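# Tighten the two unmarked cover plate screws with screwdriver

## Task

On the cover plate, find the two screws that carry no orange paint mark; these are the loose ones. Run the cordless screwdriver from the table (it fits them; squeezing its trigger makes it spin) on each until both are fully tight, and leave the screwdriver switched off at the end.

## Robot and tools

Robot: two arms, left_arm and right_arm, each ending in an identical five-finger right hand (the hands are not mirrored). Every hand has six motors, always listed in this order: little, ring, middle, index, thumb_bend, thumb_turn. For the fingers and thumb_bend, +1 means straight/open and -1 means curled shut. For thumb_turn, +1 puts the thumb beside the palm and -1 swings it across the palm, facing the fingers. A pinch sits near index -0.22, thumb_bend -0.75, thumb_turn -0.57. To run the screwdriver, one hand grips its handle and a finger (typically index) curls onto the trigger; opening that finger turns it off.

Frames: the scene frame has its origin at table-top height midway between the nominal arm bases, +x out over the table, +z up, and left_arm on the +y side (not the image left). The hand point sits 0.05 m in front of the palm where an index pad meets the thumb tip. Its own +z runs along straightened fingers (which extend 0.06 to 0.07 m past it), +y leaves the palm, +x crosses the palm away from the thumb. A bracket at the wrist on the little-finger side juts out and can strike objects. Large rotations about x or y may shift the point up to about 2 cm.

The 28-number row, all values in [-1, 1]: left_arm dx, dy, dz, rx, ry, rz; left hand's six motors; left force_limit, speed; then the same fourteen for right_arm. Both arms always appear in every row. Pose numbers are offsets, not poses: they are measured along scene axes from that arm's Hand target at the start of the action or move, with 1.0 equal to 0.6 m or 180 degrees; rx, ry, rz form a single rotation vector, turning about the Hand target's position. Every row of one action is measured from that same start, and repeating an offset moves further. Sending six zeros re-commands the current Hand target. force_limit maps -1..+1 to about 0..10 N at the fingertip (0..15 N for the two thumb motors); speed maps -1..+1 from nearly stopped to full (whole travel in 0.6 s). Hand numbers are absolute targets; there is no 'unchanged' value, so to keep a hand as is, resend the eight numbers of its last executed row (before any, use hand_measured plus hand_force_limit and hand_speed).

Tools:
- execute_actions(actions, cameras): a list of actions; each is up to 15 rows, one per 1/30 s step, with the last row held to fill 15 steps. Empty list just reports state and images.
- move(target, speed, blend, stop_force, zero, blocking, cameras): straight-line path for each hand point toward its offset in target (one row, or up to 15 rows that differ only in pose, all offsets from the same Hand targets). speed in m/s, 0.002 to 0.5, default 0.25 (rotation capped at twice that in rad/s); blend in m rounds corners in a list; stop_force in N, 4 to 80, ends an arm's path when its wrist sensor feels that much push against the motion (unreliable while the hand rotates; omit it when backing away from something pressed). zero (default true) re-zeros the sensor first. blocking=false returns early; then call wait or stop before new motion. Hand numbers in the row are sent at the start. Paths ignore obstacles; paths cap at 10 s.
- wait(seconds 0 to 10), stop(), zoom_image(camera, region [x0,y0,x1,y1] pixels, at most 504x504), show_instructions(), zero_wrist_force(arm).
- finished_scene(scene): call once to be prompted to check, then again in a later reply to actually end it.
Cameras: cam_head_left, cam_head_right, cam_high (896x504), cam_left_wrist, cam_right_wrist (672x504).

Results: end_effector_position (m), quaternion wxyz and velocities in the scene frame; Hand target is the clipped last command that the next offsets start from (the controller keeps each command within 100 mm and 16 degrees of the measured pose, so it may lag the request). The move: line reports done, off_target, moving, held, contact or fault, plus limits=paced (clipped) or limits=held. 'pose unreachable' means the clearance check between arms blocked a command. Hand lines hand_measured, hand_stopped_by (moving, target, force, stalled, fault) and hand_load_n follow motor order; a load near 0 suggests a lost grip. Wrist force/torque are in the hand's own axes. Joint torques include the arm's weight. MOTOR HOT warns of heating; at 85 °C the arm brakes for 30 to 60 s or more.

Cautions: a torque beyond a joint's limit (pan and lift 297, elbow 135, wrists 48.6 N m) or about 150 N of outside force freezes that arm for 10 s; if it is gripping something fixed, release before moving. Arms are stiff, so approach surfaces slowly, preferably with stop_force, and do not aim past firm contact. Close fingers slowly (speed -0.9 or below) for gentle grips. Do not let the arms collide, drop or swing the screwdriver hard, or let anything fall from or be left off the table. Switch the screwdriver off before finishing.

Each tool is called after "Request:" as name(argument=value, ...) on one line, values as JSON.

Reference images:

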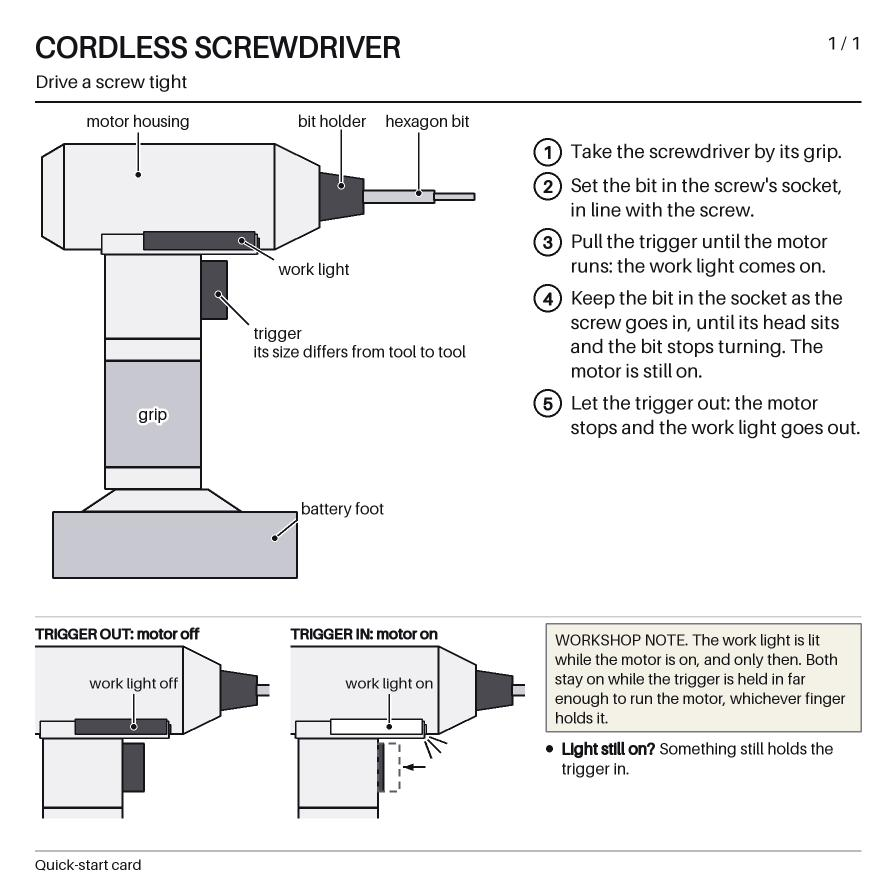

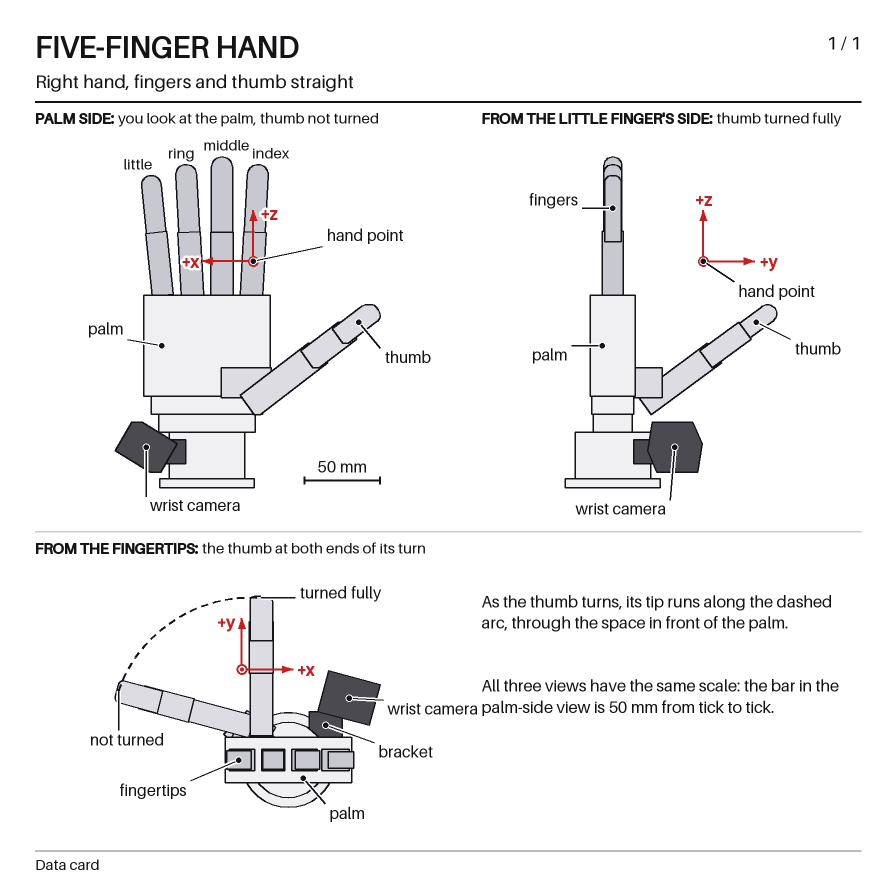

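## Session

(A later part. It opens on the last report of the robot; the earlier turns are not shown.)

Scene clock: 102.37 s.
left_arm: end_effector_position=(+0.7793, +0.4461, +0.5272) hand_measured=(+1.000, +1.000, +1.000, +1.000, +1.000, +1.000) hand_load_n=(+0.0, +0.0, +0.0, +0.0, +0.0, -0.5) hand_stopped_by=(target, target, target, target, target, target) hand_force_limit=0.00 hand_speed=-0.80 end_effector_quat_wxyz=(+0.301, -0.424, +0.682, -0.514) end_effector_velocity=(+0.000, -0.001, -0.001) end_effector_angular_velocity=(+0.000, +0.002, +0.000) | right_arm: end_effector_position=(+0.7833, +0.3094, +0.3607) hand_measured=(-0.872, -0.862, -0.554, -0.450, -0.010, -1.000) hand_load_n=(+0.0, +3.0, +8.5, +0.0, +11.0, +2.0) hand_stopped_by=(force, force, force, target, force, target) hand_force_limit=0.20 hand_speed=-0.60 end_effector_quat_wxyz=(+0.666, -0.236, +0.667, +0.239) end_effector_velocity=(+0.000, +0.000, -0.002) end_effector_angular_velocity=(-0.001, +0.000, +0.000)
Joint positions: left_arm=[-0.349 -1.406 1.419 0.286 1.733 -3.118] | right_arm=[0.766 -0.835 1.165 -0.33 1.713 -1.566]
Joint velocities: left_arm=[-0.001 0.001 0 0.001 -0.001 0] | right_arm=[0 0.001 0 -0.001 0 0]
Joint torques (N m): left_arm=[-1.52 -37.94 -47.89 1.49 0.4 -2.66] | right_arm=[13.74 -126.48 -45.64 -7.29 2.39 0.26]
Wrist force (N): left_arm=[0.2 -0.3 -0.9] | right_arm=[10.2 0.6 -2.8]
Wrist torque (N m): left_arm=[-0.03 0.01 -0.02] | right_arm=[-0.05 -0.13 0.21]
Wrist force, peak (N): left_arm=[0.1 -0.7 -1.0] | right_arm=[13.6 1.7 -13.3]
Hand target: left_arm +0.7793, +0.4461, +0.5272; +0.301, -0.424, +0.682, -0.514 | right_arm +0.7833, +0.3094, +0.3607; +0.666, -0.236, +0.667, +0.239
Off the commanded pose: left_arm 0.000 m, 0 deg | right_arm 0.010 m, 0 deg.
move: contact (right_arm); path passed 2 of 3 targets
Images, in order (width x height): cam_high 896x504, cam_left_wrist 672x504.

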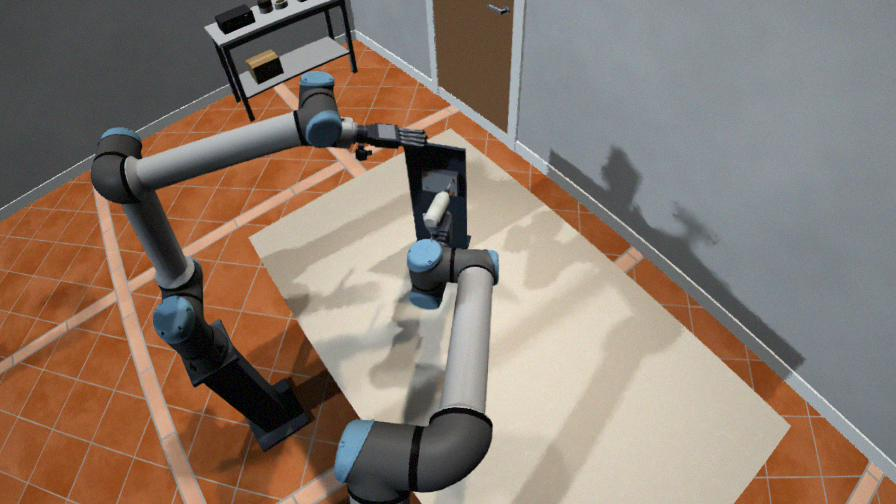

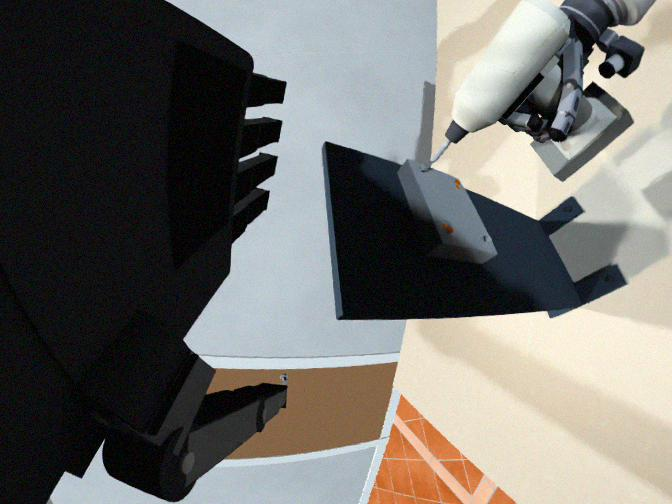

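Request:
move(target=[[0,0,0,0,0,0,1,1,1,1,1,1,0,-0.8,-0.010787,-0.00784,0,0,0,0,-0.97,-0.97,-0.97,-0.45,-0.97,-1,0.2,-0.6],[0,0,0,0,0,0,1,1,1,1,1,1,0,-0.8,-0.008239,-0.011346,0.0055,0,0,0,-0.97,-0.97,-0.97,-0.45,-0.97,-1,0.2,-0.6]], speed=0.04, cameras=["cam_left_wrist","cam_high"])

Request:
zoom_image(camera="cam_left_wrist", region=[400, 140, 450, 190])

Request:
zoom_image(camera="cam_high", region=[420, 160, 480, 220])

Scene clock: 103.90 s.
left_arm: end_effector_position=(+0.7793, +0.4461, +0.5272) hand_measured=(+1.000, +1.000, +1.000, +1.000, +1.000, +1.000) hand_load_n=(+0.0, +0.0, +0.0, +0.0, +0.0, +0.0) hand_stopped_by=(target, target, target, target, target, target) hand_force_limit=0.00 hand_speed=-0.80 end_effector_quat_wxyz=(+0.301, -0.424, +0.682, -0.514) end_effector_velocity=(+0.000, +0.000, +0.000) end_effector_angular_velocity=(+0.000, +0.000, +0.000) | right_arm: end_effector_position=(+0.7784, +0.3025, +0.3641) hand_measured=(-0.872, -0.862, -0.554, -0.450, -0.010, -1.000) hand_load_n=(+0.0, +4.0, +9.0, +0.0, +11.0, +2.0) hand_stopped_by=(force, force, force, target, force, target) hand_force_limit=0.20 hand_speed=-0.60 end_effector_quat_wxyz=(+0.666, -0.236, +0.667, +0.239) end_effector_velocity=(+0.000, +0.000, -0.001) end_effector_angular_velocity=(+0.000, +0.000, -0.001)
Joint positions: left_arm=[-0.349 -1.406 1.419 0.286 1.733 -3.118] | right_arm=[0.765 -0.851 1.188 -0.336 1.711 -1.566]
Joint velocities: left_arm=[0 0 0 0 0 0] | right_arm=[0 0.001 0 -0.001 0.001 0]
Joint torques (N m): left_arm=[2.49 -36.17 -47.6 1.5 0.57 -2.44] | right_arm=[4.36 -106.38 -51.64 -5.54 1.01 1.01]
Wrist force (N): left_arm=[0.5 -0.3 -0.9] | right_arm=[7.8 0.2 -0.4]
Wrist torque (N m): left_arm=[-0.04 -0.04 0.00] | right_arm=[-0.12 -0.20 0.11]
Wrist force, peak (N): left_arm=[0.5 -0.3 -0.9] | right_arm=[10.5 0.5 -3.1]
Hand target: left_arm +0.7793, +0.4461, +0.5272; +0.301, -0.424, +0.682, -0.514 | right_arm +0.7784, +0.3025, +0.3640; +0.666, -0.236, +0.667, +0.239
Off the commanded pose: left_arm 0.000 m, 0 deg | right_arm 0.000 m, 0 deg.
move: done
Images, in order (width x height): cam_high 896x504, cam_left_wrist 672x504.

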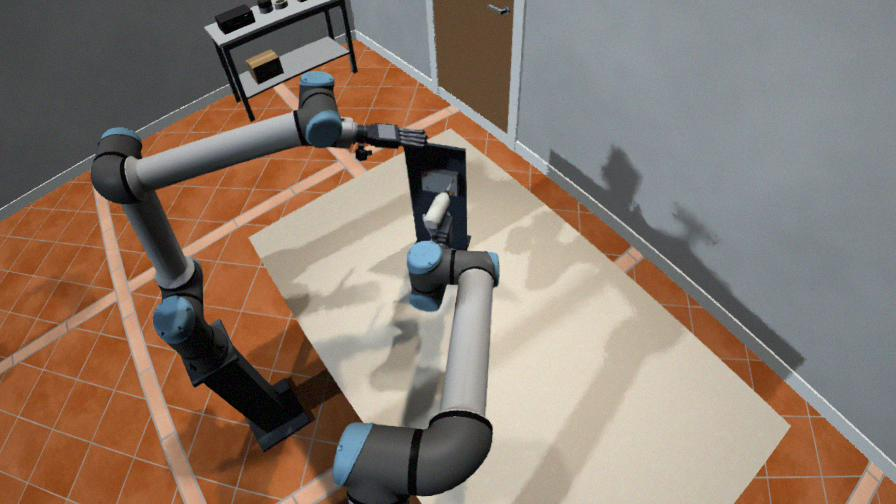

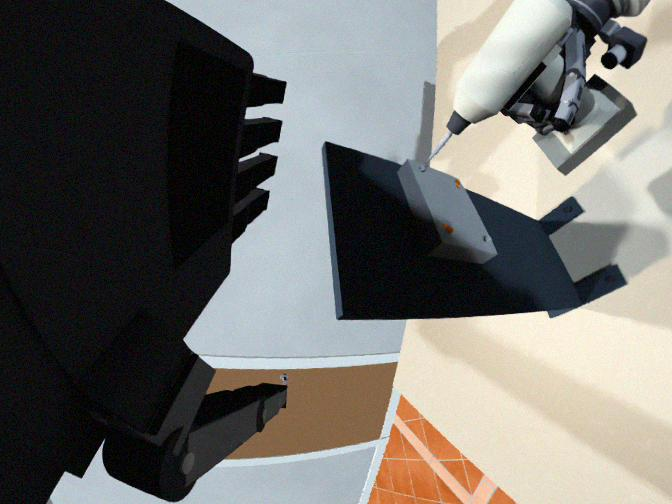

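Scaled by 10.080 from the camera's 672x504 image, which has a finer 960x720 frame.

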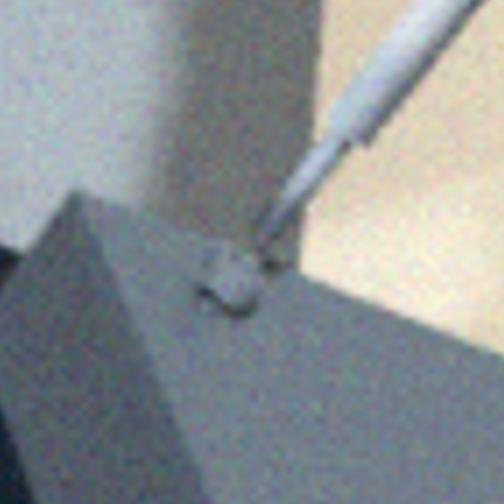

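Scaled by 8.400.

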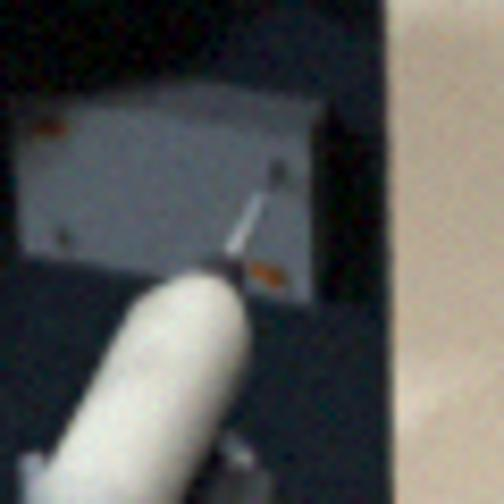

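Request:
move(target=[0,0,0,0,0,0,1,1,1,1,1,1,0,-0.8,0.0128,0.0093,0,0,0,0,-0.97,-0.97,-0.97,-0.45,-0.97,-1,0.2,-0.6], speed=0.01, stop_force=5, cameras=["cam_left_wrist","cam_high"])

Request:
zoom_image(camera="cam_left_wrist", region=[400, 140, 450, 190])

Request:
zoom_image(camera="cam_high", region=[420, 160, 480, 220])

Scene clock: 105.53 s.
left_arm: end_effector_position=(+0.7793, +0.4461, +0.5272) hand_measured=(+1.000, +1.000, +1.000, +1.000, +1.000, +1.000) hand_load_n=(+0.0, +0.0, +0.0, +0.0, +0.0, +0.0) hand_stopped_by=(target, target, target, target, target, target) hand_force_limit=0.00 hand_speed=-0.80 end_effector_quat_wxyz=(+0.301, -0.424, +0.682, -0.514) end_effector_velocity=(+0.000, +0.002, +0.001) end_effector_angular_velocity=(-0.001, -0.001, +0.003) | right_arm: end_effector_position=(+0.7797, +0.3037, +0.3640) hand_measured=(-0.872, -0.862, -0.554, -0.450, -0.010, -1.000) hand_load_n=(+0.5, +4.0, +8.5, +0.0, +11.0, +1.5) hand_stopped_by=(force, force, force, target, force, target) hand_force_limit=0.20 hand_speed=-0.60 end_effector_quat_wxyz=(+0.666, -0.236, +0.667, +0.239) end_effector_velocity=(+0.000, +0.000, -0.001) end_effector_angular_velocity=(-0.002, +0.001, +0.000)
Joint positions: left_arm=[-0.349 -1.406 1.419 0.286 1.733 -3.118] | right_arm=[0.765 -0.848 1.183 -0.334 1.711 -1.566]
Joint velocities: left_arm=[0.001 -0.001 0 0 -0.001 -0.001] | right_arm=[0 0.001 0 0.001 0 0]
Joint torques (N m): left_arm=[2.84 -37.08 -48.15 1.29 0.9 -2.17] | right_arm=[15.1 -123.16 -42.81 -6.29 2.29 1.17]
Wrist force (N): left_arm=[0.7 -0.2 -0.5] | right_arm=[8.1 0.2 -0.2]
Wrist torque (N m): left_arm=[-0.04 -0.09 0.01] | right_arm=[-0.13 -0.24 0.13]
Wrist force, peak (N): left_arm=[0.8 -0.5 -0.5] | right_arm=[10.5 1.0 -8.7]
Hand target: left_arm +0.7793, +0.4461, +0.5272; +0.301, -0.424, +0.682, -0.514 | right_arm +0.7797, +0.3037, +0.3640; +0.666, -0.236, +0.667, +0.239
Off the commanded pose: left_arm 0.000 m, 0 deg | right_arm 0.008 m, 0 deg.
move: contact (right_arm)
Images, in order (width x height): cam_high 896x504, cam_left_wrist 672x504.

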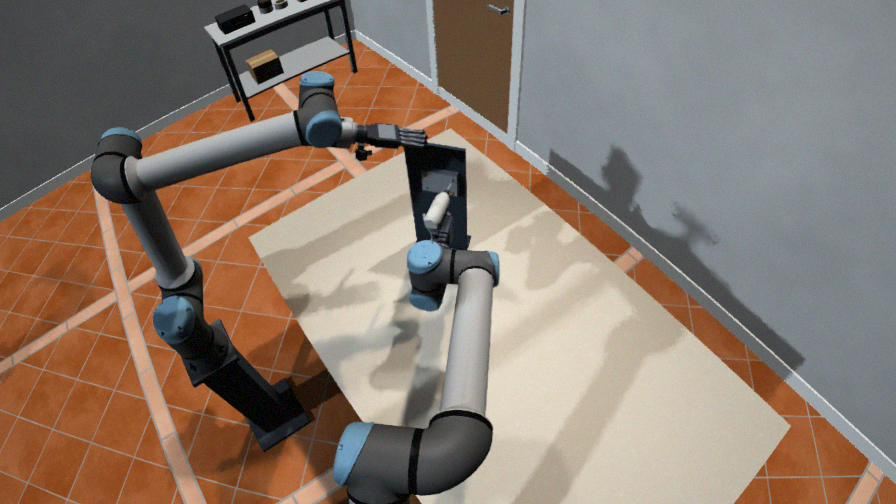

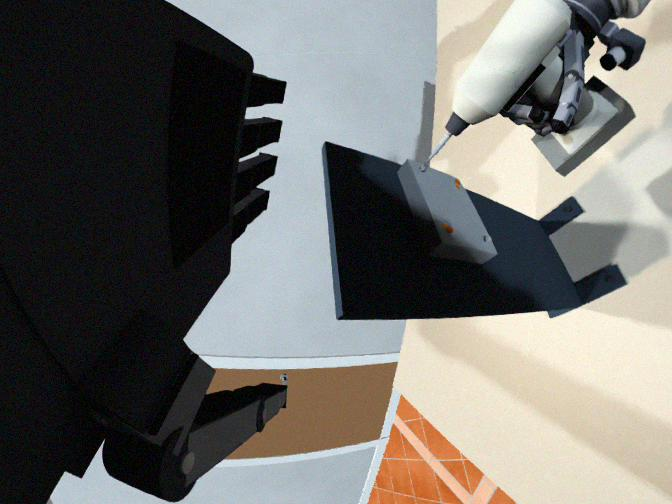

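Scaled by 10.080 from the camera's 672x504 image, which has a finer 960x720 frame.

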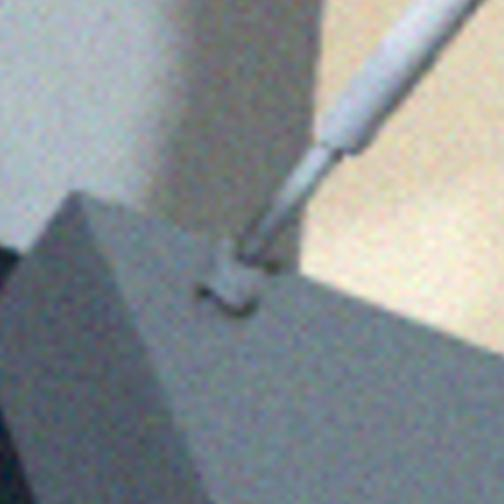

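Scaled by 8.400.

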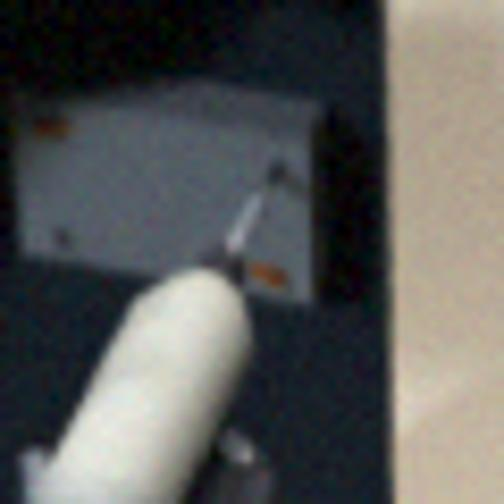

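Request:
zoom_image(camera="cam_left_wrist", region=[412, 154, 436, 178])

Request:
move(target=[0,0,0,0,0,0,1,1,1,1,1,1,0,-0.8,0.0004,0.0003,0,0,0,0,-0.97,-0.97,-0.97,-0.97,-0.97,-1,0.2,-0.8], cameras=["cam_left_wrist","cam_high"])

Request:
move(target=[0,0,0,0,0,0,1,1,1,1,1,1,0,-0.8,0.0081,0.00588,0,0,0,0,-0.97,-0.97,-0.97,-0.97,-0.97,-1,0.2,-0.8], speed=0.008, stop_force=5, cameras=["cam_left_wrist","cam_high"])

Request:
zoom_image(camera="cam_left_wrist", region=[412, 154, 436, 178])

Scaled by 21.000 from the camera's 672x504 image, which has a finer 960x720 frame.

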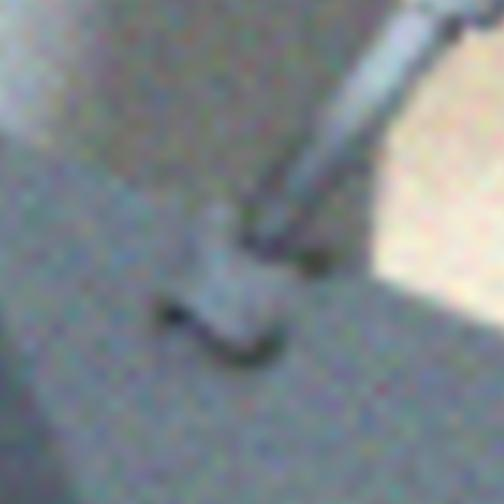

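Scene clock: 108.37 s.
left_arm: end_effector_position=(+0.7793, +0.4461, +0.5272) hand_measured=(+1.000, +1.000, +1.000, +1.000, +1.000, +1.000) hand_load_n=(+0.0, +0.0, +0.0, +0.0, +0.0, -0.5) hand_stopped_by=(target, target, target, target, target, target) hand_force_limit=0.00 hand_speed=-0.80 end_effector_quat_wxyz=(+0.301, -0.424, +0.682, -0.514) end_effector_velocity=(+0.000, -0.001, -0.001) end_effector_angular_velocity=(+0.001, +0.000, -0.001) | right_arm: end_effector_position=(+0.7799, +0.3039, +0.3641) hand_measured=(-0.872, -0.862, -0.554, -0.846, -0.010, -1.000) hand_load_n=(+0.0, +3.0, +8.5, +8.0, +11.5, +2.0) hand_stopped_by=(force, force, force, force, force, target) hand_force_limit=0.20 hand_speed=-0.80 end_effector_quat_wxyz=(+0.666, -0.236, +0.667, +0.239) end_effector_velocity=(+0.000, +0.000, -0.002) end_effector_angular_velocity=(-0.001, +0.001, +0.001)
Joint positions: left_arm=[-0.349 -1.406 1.419 0.286 1.733 -3.118] | right_arm=[0.765 -0.848 1.182 -0.334 1.711 -1.566]
Joint velocities: left_arm=[-0.001 0.001 0 0 0 0.001] | right_arm=[0 0.001 0 0 -0.001 0]
Joint torques (N m): left_arm=[3.16 -38.31 -46.08 0.77 0.56 -2.5] | right_arm=[-14.37 -103.82 -49.11 -4.13 -0.58 1.32]
Wrist force (N): left_arm=[0.3 -0.3 -0.6] | right_arm=[8.0 0.4 -0.4]
Wrist torque (N m): left_arm=[-0.06 -0.01 -0.01] | right_arm=[-0.08 -0.23 0.13]
Wrist force, peak (N): left_arm=[0.5 -0.3 -1.0] | right_arm=[9.6 0.6 -7.2]
Hand target: left_arm +0.7793, +0.4461, +0.5272; +0.301, -0.424, +0.682, -0.514 | right_arm +0.7799, +0.3038, +0.3640; +0.666, -0.236, +0.667, +0.239
Off the commanded pose: left_arm 0.000 m, 0 deg | right_arm 0.000 m, 0 deg.
move: done
Images, in order (width x height): cam_high 896x504, cam_left_wrist 672x504.

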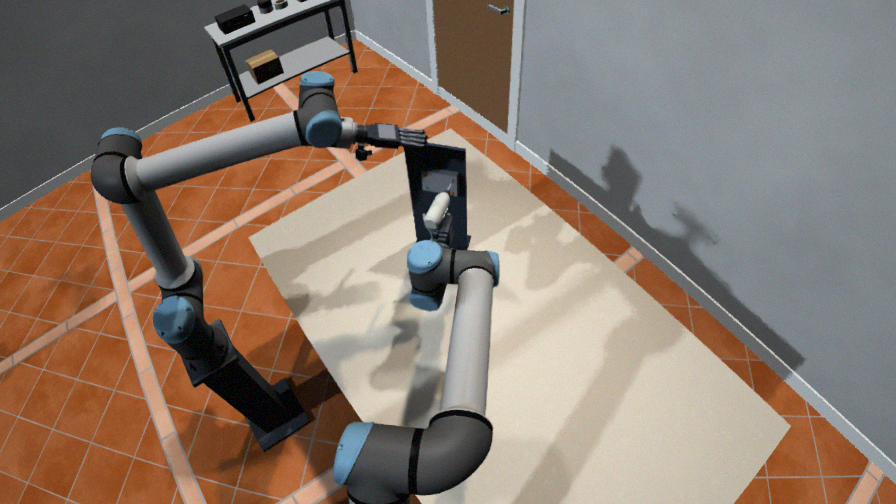

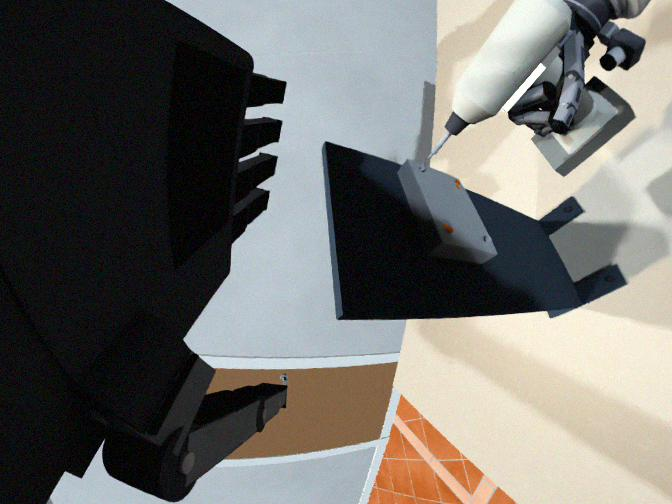

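Scene clock: 109.40 s.
left_arm: end_effector_position=(+0.7793, +0.4461, +0.5272) hand_measured=(+1.000, +1.000, +1.000, +1.000, +1.000, +1.000) hand_load_n=(+0.0, +0.0, +0.0, +0.0, +0.0, +0.0) hand_stopped_by=(target, target, target, target, target, target) hand_force_limit=0.00 hand_speed=-0.80 end_effector_quat_wxyz=(+0.301, -0.424, +0.682, -0.514) end_effector_velocity=(+0.000, +0.000, +0.001) end_effector_angular_velocity=(+0.000, -0.002, -0.001) | right_arm: end_effector_position=(+0.7801, +0.3039, +0.3640) hand_measured=(-0.872, -0.862, -0.554, -0.846, -0.010, -1.000) hand_load_n=(+0.0, +3.0, +8.5, +7.0, +12.5, +1.5) hand_stopped_by=(force, force, force, force, force, target) hand_force_limit=0.20 hand_speed=-0.80 end_effector_quat_wxyz=(+0.666, -0.236, +0.667, +0.239) end_effector_velocity=(+0.000, +0.000, +0.000) end_effector_angular_velocity=(+0.000, +0.000, +0.000)
Joint positions: left_arm=[-0.349 -1.406 1.419 0.286 1.733 -3.118] | right_arm=[0.765 -0.848 1.181 -0.334 1.711 -1.566]
Joint velocities: left_arm=[0 -0.001 0 -0.001 0.001 0.001] | right_arm=[0 0 0 0 0 0]
Joint torques (N m): left_arm=[1.38 -36.77 -46.11 0.86 0.39 -2.56] | right_arm=[5.3 -122 -41.9 -6.31 1.37 1.38]
Wrist force (N): left_arm=[0.4 0.1 -0.7] | right_arm=[8.0 0.2 -0.3]
Wrist torque (N m): left_arm=[0.01 -0.03 0.00] | right_arm=[-0.12 -0.24 0.12]
Wrist force, peak (N): left_arm=[0.0 -0.5 -1.1] | right_arm=[9.7 1.3 -8.4]
Hand target: left_arm +0.7793, +0.4461, +0.5272; +0.301, -0.424, +0.682, -0.514 | right_arm +0.7801, +0.3040, +0.3640; +0.666, -0.236, +0.667, +0.239
Off the commanded pose: left_arm 0.000 m, 0 deg | right_arm 0.006 m, 0 deg.
move: contact (right_arm)
Images, in order (width x height): cam_high 896x504, cam_left_wrist 672x504.

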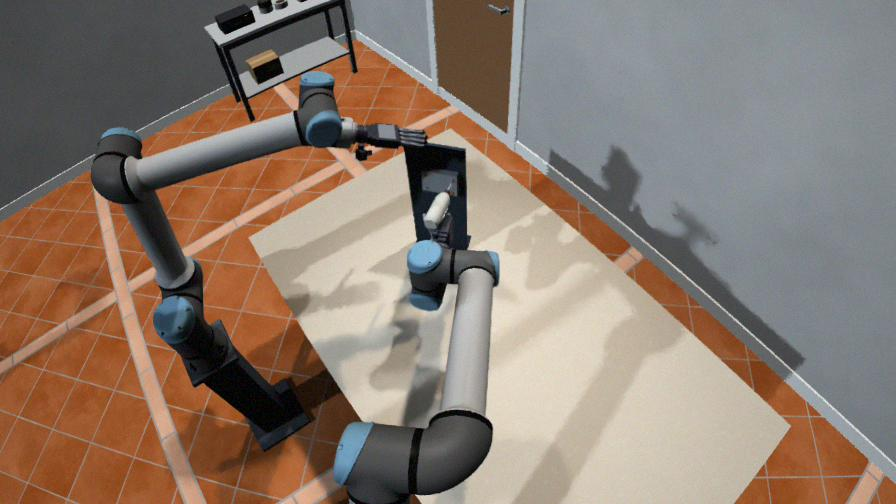

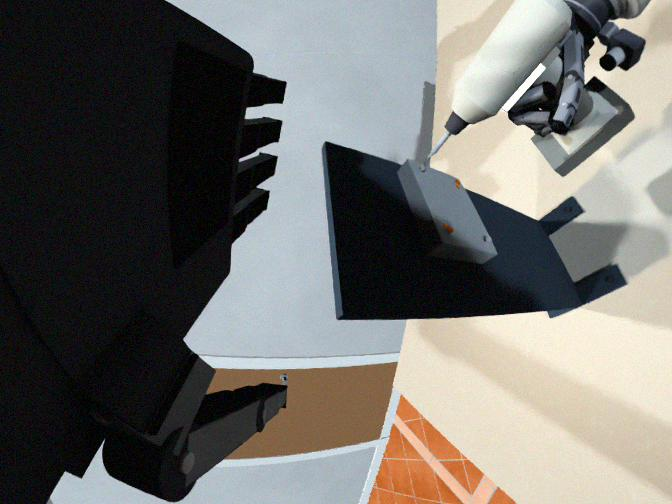

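Scaled by 21.000 from the camera's 672x504 image, which has a finer 960x720 frame.

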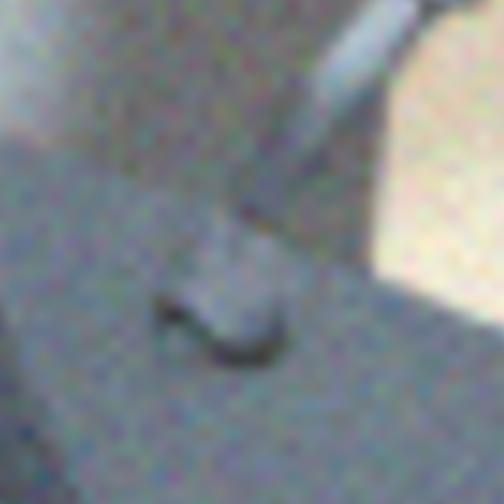

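Request:
zoom_image(camera="cam_left_wrist", region=[400, 140, 450, 190])

Request:
zoom_image(camera="cam_high", region=[420, 160, 480, 220])

Scaled by 10.080 from the camera's 672x504 image, which has a finer 960x720 frame.

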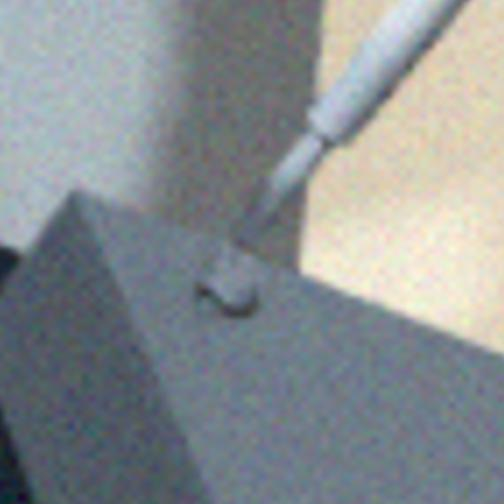

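Scaled by 8.400.

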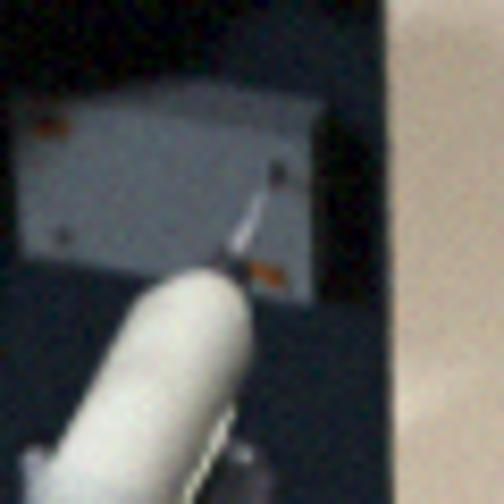

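Request:
zoom_image(camera="cam_left_wrist", region=[385, 130, 515, 280])

Request:
zoom_image(camera="cam_left_wrist", region=[390, 0, 590, 180])

Scaled by 3.360 from the camera's 672x504 image, which has a finer 960x720 frame.

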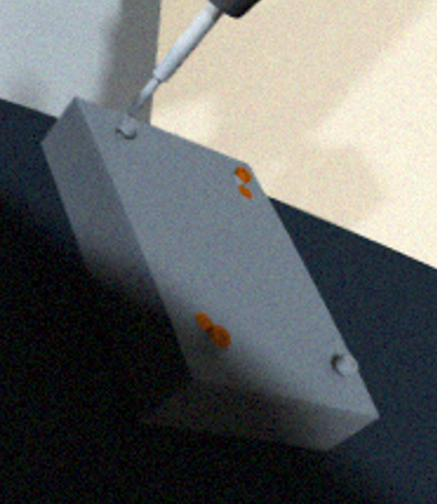

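Scaled by 2.520 from the camera's 672x504 image, which has a finer 960x720 frame.

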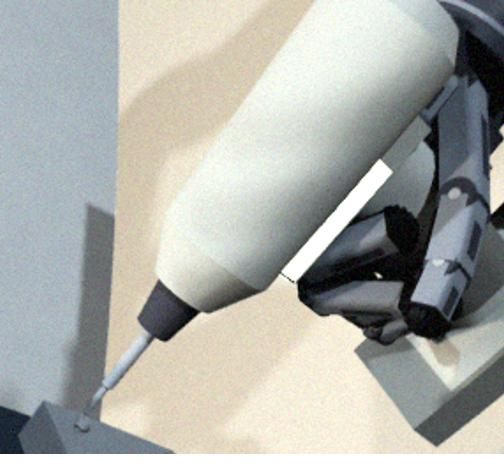

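Request:
move(target=[[0,0,0,0,0,0,1,1,1,1,1,1,0,-0.8,-0.002022,-0.00147,0,0,0,0,-0.97,-0.97,-0.97,-0.97,-0.97,-1,0.2,-0.8],[0,0,0,0,0,0,1,1,1,1,1,1,0,-0.8,-0.004962,0.002575,0,0,0,0,-0.97,-0.97,-0.97,-0.97,-0.97,-1,0.2,-0.8],[0,0,0,0,0,0,1,1,1,1,1,1,0,-0.8,0.004,0.0091,0,0,0,0,-0.97,-0.97,-0.97,-0.97,-0.97,-1,0.2,-0.8]], speed=[0.02,0.02,0.008], stop_force=5, cameras=["cam_left_wrist","cam_high"])

Request:
zoom_image(camera="cam_left_wrist", region=[400, 140, 450, 190])

Request:
zoom_image(camera="cam_left_wrist", region=[412, 154, 436, 178])

Scene clock: 112.60 s.
left_arm: end_effector_position=(+0.7793, +0.4461, +0.5272) hand_measured=(+1.000, +1.000, +1.000, +1.000, +1.000, +1.000) hand_load_n=(+0.0, +0.0, +0.0, -0.5, +0.0, +0.0) hand_stopped_by=(target, target, target, target, target, target) hand_force_limit=0.00 hand_speed=-0.80 end_effector_quat_wxyz=(+0.301, -0.424, +0.682, -0.514) end_effector_velocity=(+0.000, +0.001, +0.000) end_effector_angular_velocity=(-0.001, +0.000, +0.001) | right_arm: end_effector_position=(+0.7802, +0.3078, +0.3640) hand_measured=(-0.872, -0.862, -0.554, -0.846, -0.010, -1.000) hand_load_n=(+0.5, +3.0, +8.0, +7.0, +12.0, +0.5) hand_stopped_by=(force, force, force, force, force, target) hand_force_limit=0.20 hand_speed=-0.80 end_effector_quat_wxyz=(+0.666, -0.236, +0.667, +0.239) end_effector_velocity=(+0.000, +0.000, +0.000) end_effector_angular_velocity=(-0.001, +0.001, +0.000)
Joint positions: left_arm=[-0.349 -1.406 1.419 0.286 1.733 -3.118] | right_arm=[0.767 -0.842 1.172 -0.33 1.714 -1.566]
Joint velocities: left_arm=[0.001 0 0 0 0 -0.001] | right_arm=[0 0 0 0.001 0 0]
Joint torques (N m): left_arm=[4.35 -35.98 -45.3 0.3 0.82 -2.85] | right_arm=[11.95 -121.77 -43.12 -6.01 2.57 0.57]
Wrist force (N): left_arm=[0.3 -0.7 -0.6] | right_arm=[7.3 2.4 -2.4]
Wrist torque (N m): left_arm=[-0.10 -0.01 -0.03] | right_arm=[-0.18 -0.40 0.03]
Wrist force, peak (N): left_arm=[0.6 -0.4 -1.0] | right_arm=[7.8 3.3 -6.4]
Hand target: left_arm +0.7793, +0.4461, +0.5272; +0.301, -0.424, +0.682, -0.514 | right_arm +0.7801, +0.3078, +0.3640; +0.666, -0.236, +0.667, +0.239
Off the commanded pose: left_arm 0.000 m, 0 deg | right_arm 0.003 m, 0 deg.
move: contact (right_arm); path passed 2 of 3 targets
Images, in order (width x height): cam_high 896x504, cam_left_wrist 672x504.

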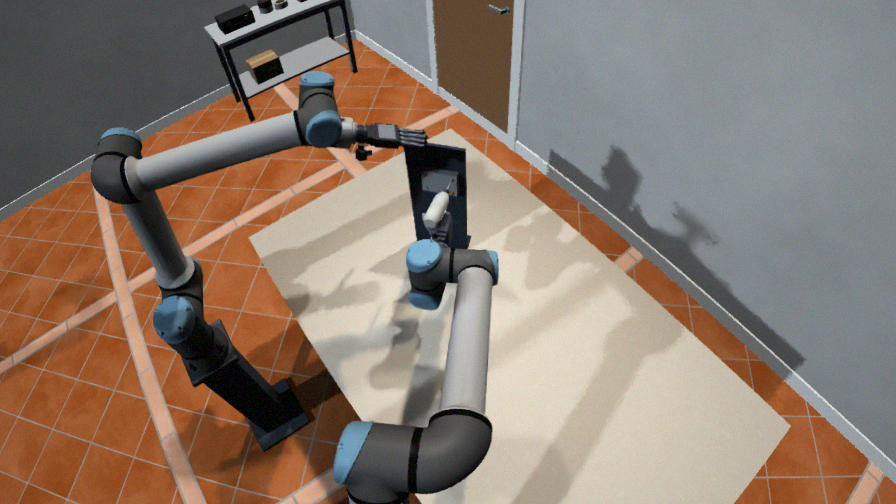

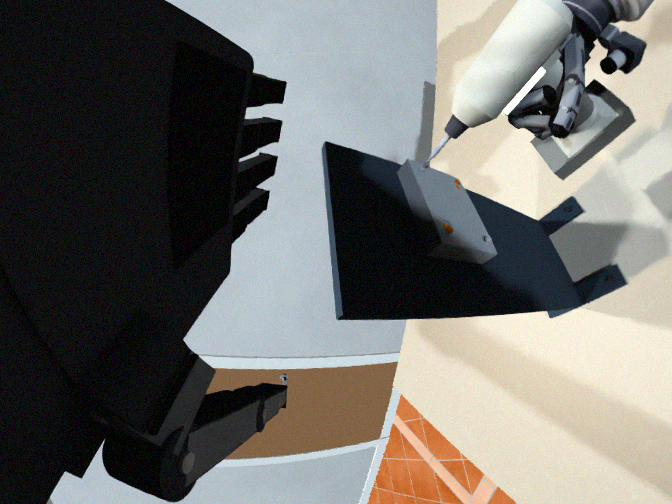

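Scaled by 10.080 from the camera's 672x504 image, which has a finer 960x720 frame.

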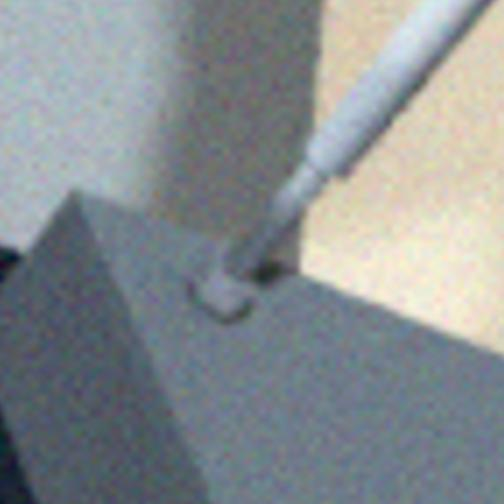

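Scaled by 21.000 from the camera's 672x504 image, which has a finer 960x720 frame.

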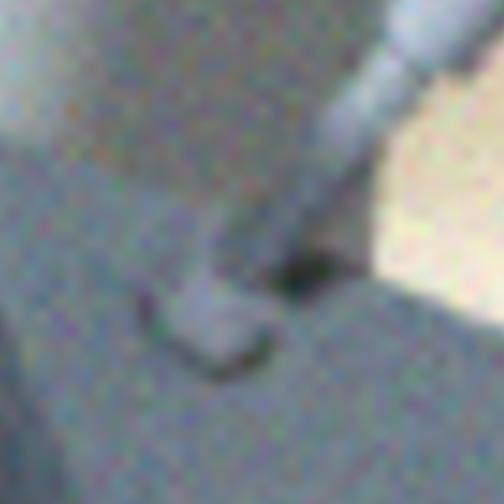

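Request:
move(target=[0,0,0,0,0,0,1,1,1,1,1,1,0,-0.8,0.0081,0.00588,0,0,0,0,-0.97,-0.97,-0.97,-0.97,-0.97,-1,0.2,-0.8], speed=0.006, stop_force=6, cameras=["cam_left_wrist","cam_high"])

Request:
zoom_image(camera="cam_left_wrist", region=[400, 140, 450, 190])

Request:
zoom_image(camera="cam_left_wrist", region=[412, 154, 436, 178])

Scene clock: 113.67 s.
left_arm: end_effector_position=(+0.7793, +0.4461, +0.5272) hand_measured=(+1.000, +1.000, +1.000, +1.000, +1.000, +1.000) hand_load_n=(-0.5, +0.0, +0.0, +0.0, +0.0, -0.5) hand_stopped_by=(target, target, target, target, target, target) hand_force_limit=0.00 hand_speed=-0.80 end_effector_quat_wxyz=(+0.301, -0.424, +0.682, -0.514) end_effector_velocity=(+0.000, -0.001, +0.000) end_effector_angular_velocity=(-0.001, +0.000, -0.001) | right_arm: end_effector_position=(+0.7804, +0.3081, +0.3641) hand_measured=(-0.872, -0.862, -0.554, -0.846, -0.010, -1.000) hand_load_n=(+0.5, +3.0, +8.5, +7.0, +12.5, +1.0) hand_stopped_by=(force, force, force, force, force, target) hand_force_limit=0.20 hand_speed=-0.80 end_effector_quat_wxyz=(+0.666, -0.236, +0.666, +0.239) end_effector_velocity=(+0.000, +0.000, +0.001) end_effector_angular_velocity=(+0.000, +0.000, +0.000)
Joint positions: left_arm=[-0.349 -1.406 1.419 0.286 1.733 -3.118] | right_arm=[0.767 -0.841 1.171 -0.329 1.714 -1.566]
Joint velocities: left_arm=[-0.001 0 0 0 0 -0.001] | right_arm=[0 0 0 0 0 0]
Joint torques (N m): left_arm=[6.36 -37.32 -45.21 -0.09 0.66 -1.83] | right_arm=[3.69 -121.91 -41.88 -6.52 2.55 0.68]
Wrist force (N): left_arm=[0.3 -0.3 -0.7] | right_arm=[7.9 1.1 -2.0]
Wrist torque (N m): left_arm=[-0.04 -0.01 -0.01] | right_arm=[-0.11 -0.34 0.10]
Wrist force, peak (N): left_arm=[0.3 -0.5 -1.0] | right_arm=[9.4 2.4 -9.5]
Hand target: left_arm +0.7793, +0.4461, +0.5272; +0.301, -0.424, +0.682, -0.514 | right_arm +0.7804, +0.3081, +0.3641; +0.666, -0.236, +0.666, +0.239
Off the commanded pose: left_arm 0.000 m, 0 deg | right_arm 0.006 m, 0 deg.
move: contact (right_arm)
Images, in order (width x height): cam_high 896x504, cam_left_wrist 672x504.

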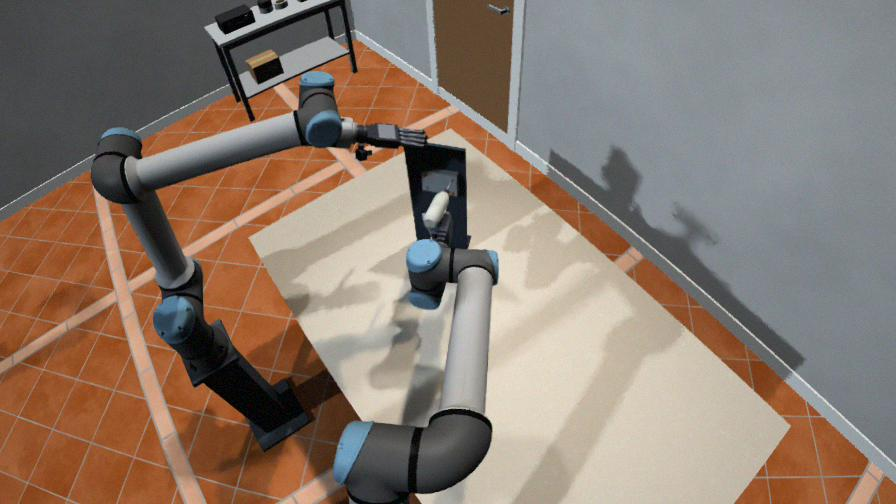

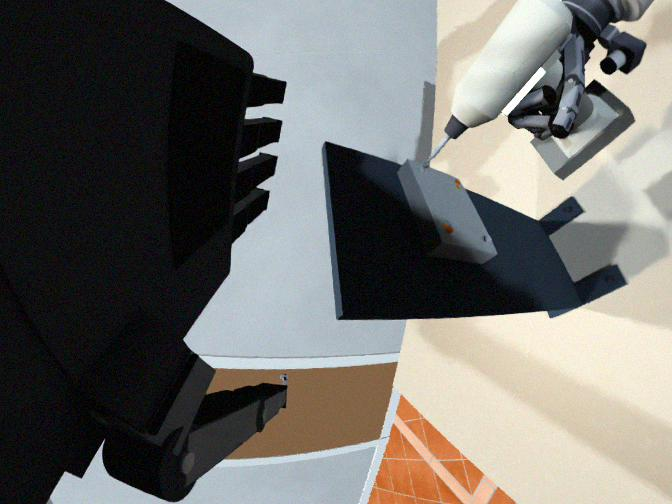

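Scaled by 10.080 from the camera's 672x504 image, which has a finer 960x720 frame.

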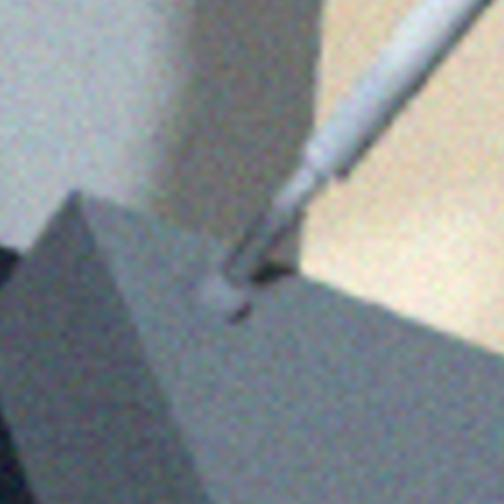

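Scaled by 21.000 from the camera's 672x504 image, which has a finer 960x720 frame.

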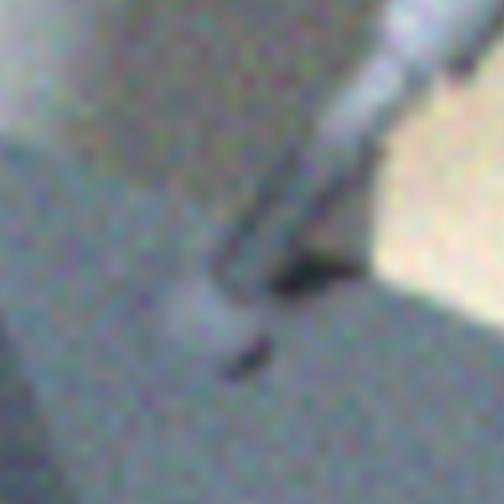

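Request:
move(target=[0,0,0,0,0,0,1,1,1,1,1,1,0,-0.8,0.0108,0.00784,0,0,0,0,-0.97,-0.97,-0.97,-0.97,-0.97,-1,0.2,-0.8], speed=0.005, stop_force=10, cameras=["cam_left_wrist"])

Request:
zoom_image(camera="cam_left_wrist", region=[400, 140, 450, 190])

Request:
zoom_image(camera="cam_left_wrist", region=[412, 154, 436, 178])

Scene clock: 114.73 s.
left_arm: end_effector_position=(+0.7793, +0.4461, +0.5272) hand_measured=(+1.000, +1.000, +1.000, +1.000, +1.000, +1.000) hand_load_n=(-0.5, +0.0, +0.0, +0.0, +0.0, +0.0) hand_stopped_by=(target, target, target, target, target, target) hand_force_limit=0.00 hand_speed=-0.80 end_effector_quat_wxyz=(+0.301, -0.424, +0.682, -0.514) end_effector_velocity=(+0.000, +0.000, -0.001) end_effector_angular_velocity=(+0.000, +0.001, -0.001) | right_arm: end_effector_position=(+0.7808, +0.3085, +0.3642) hand_measured=(-0.872, -0.862, -0.554, -0.846, -0.010, -1.000) hand_load_n=(+0.0, +2.5, +8.0, +7.0, +12.0, +1.0) hand_stopped_by=(force, force, force, force, force, target) hand_force_limit=0.20 hand_speed=-0.80 end_effector_quat_wxyz=(+0.666, -0.236, +0.666, +0.239) end_effector_velocity=(+0.000, +0.000, -0.002) end_effector_angular_velocity=(-0.002, +0.001, -0.001)
Joint positions: left_arm=[-0.349 -1.406 1.419 0.286 1.733 -3.118] | right_arm=[0.767 -0.841 1.169 -0.329 1.714 -1.566]
Joint velocities: left_arm=[0 0.001 0 0 0.001 0] | right_arm=[0 0.002 0 0 0.001 0]
Joint torques (N m): left_arm=[5.94 -33.96 -44.42 0.27 0.66 -2.21] | right_arm=[-2.14 -122.44 -43.15 -6.56 2.12 0.59]
Wrist force (N): left_arm=[0.2 -0.3 -0.5] | right_arm=[8.5 2.5 -4.6]
Wrist torque (N m): left_arm=[-0.06 -0.01 -0.02] | right_arm=[-0.21 -0.33 0.05]
Wrist force, peak (N): left_arm=[0.8 -0.4 -0.7] | right_arm=[10.6 2.9 -12.9]
Hand target: left_arm +0.7793, +0.4461, +0.5272; +0.301, -0.424, +0.682, -0.514 | right_arm +0.7807, +0.3085, +0.3642; +0.666, -0.236, +0.666, +0.239
Off the commanded pose: left_arm 0.000 m, 0 deg | right_arm 0.007 m, 0 deg.
move: contact (right_arm)
Images, in order (width x height): cam_left_wrist 672x504.

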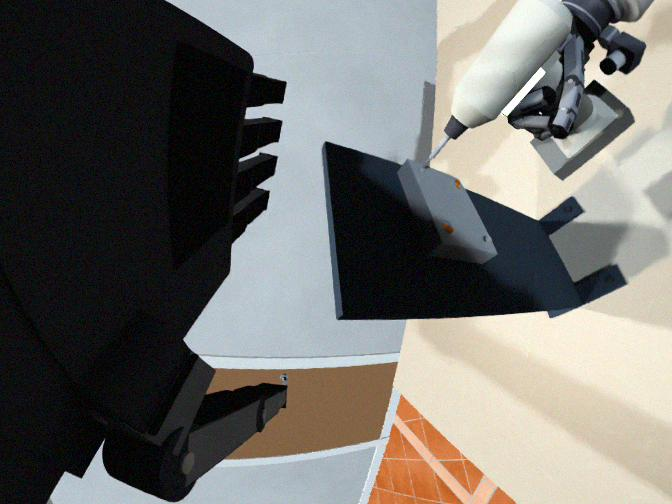

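Scaled by 10.080 from the camera's 672x504 image, which has a finer 960x720 frame.

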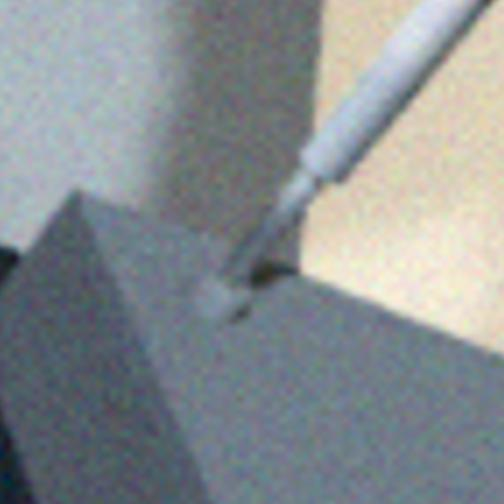

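Scaled by 21.000 from the camera's 672x504 image, which has a finer 960x720 frame.

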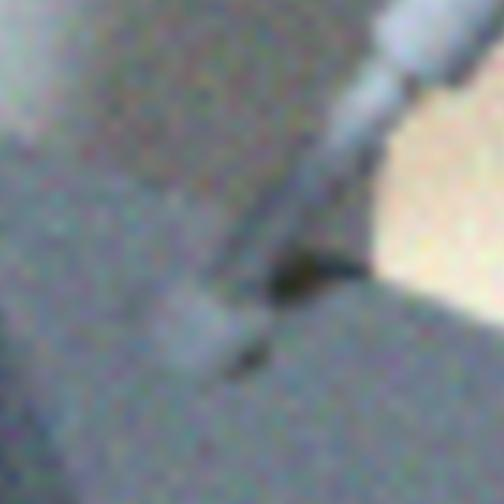

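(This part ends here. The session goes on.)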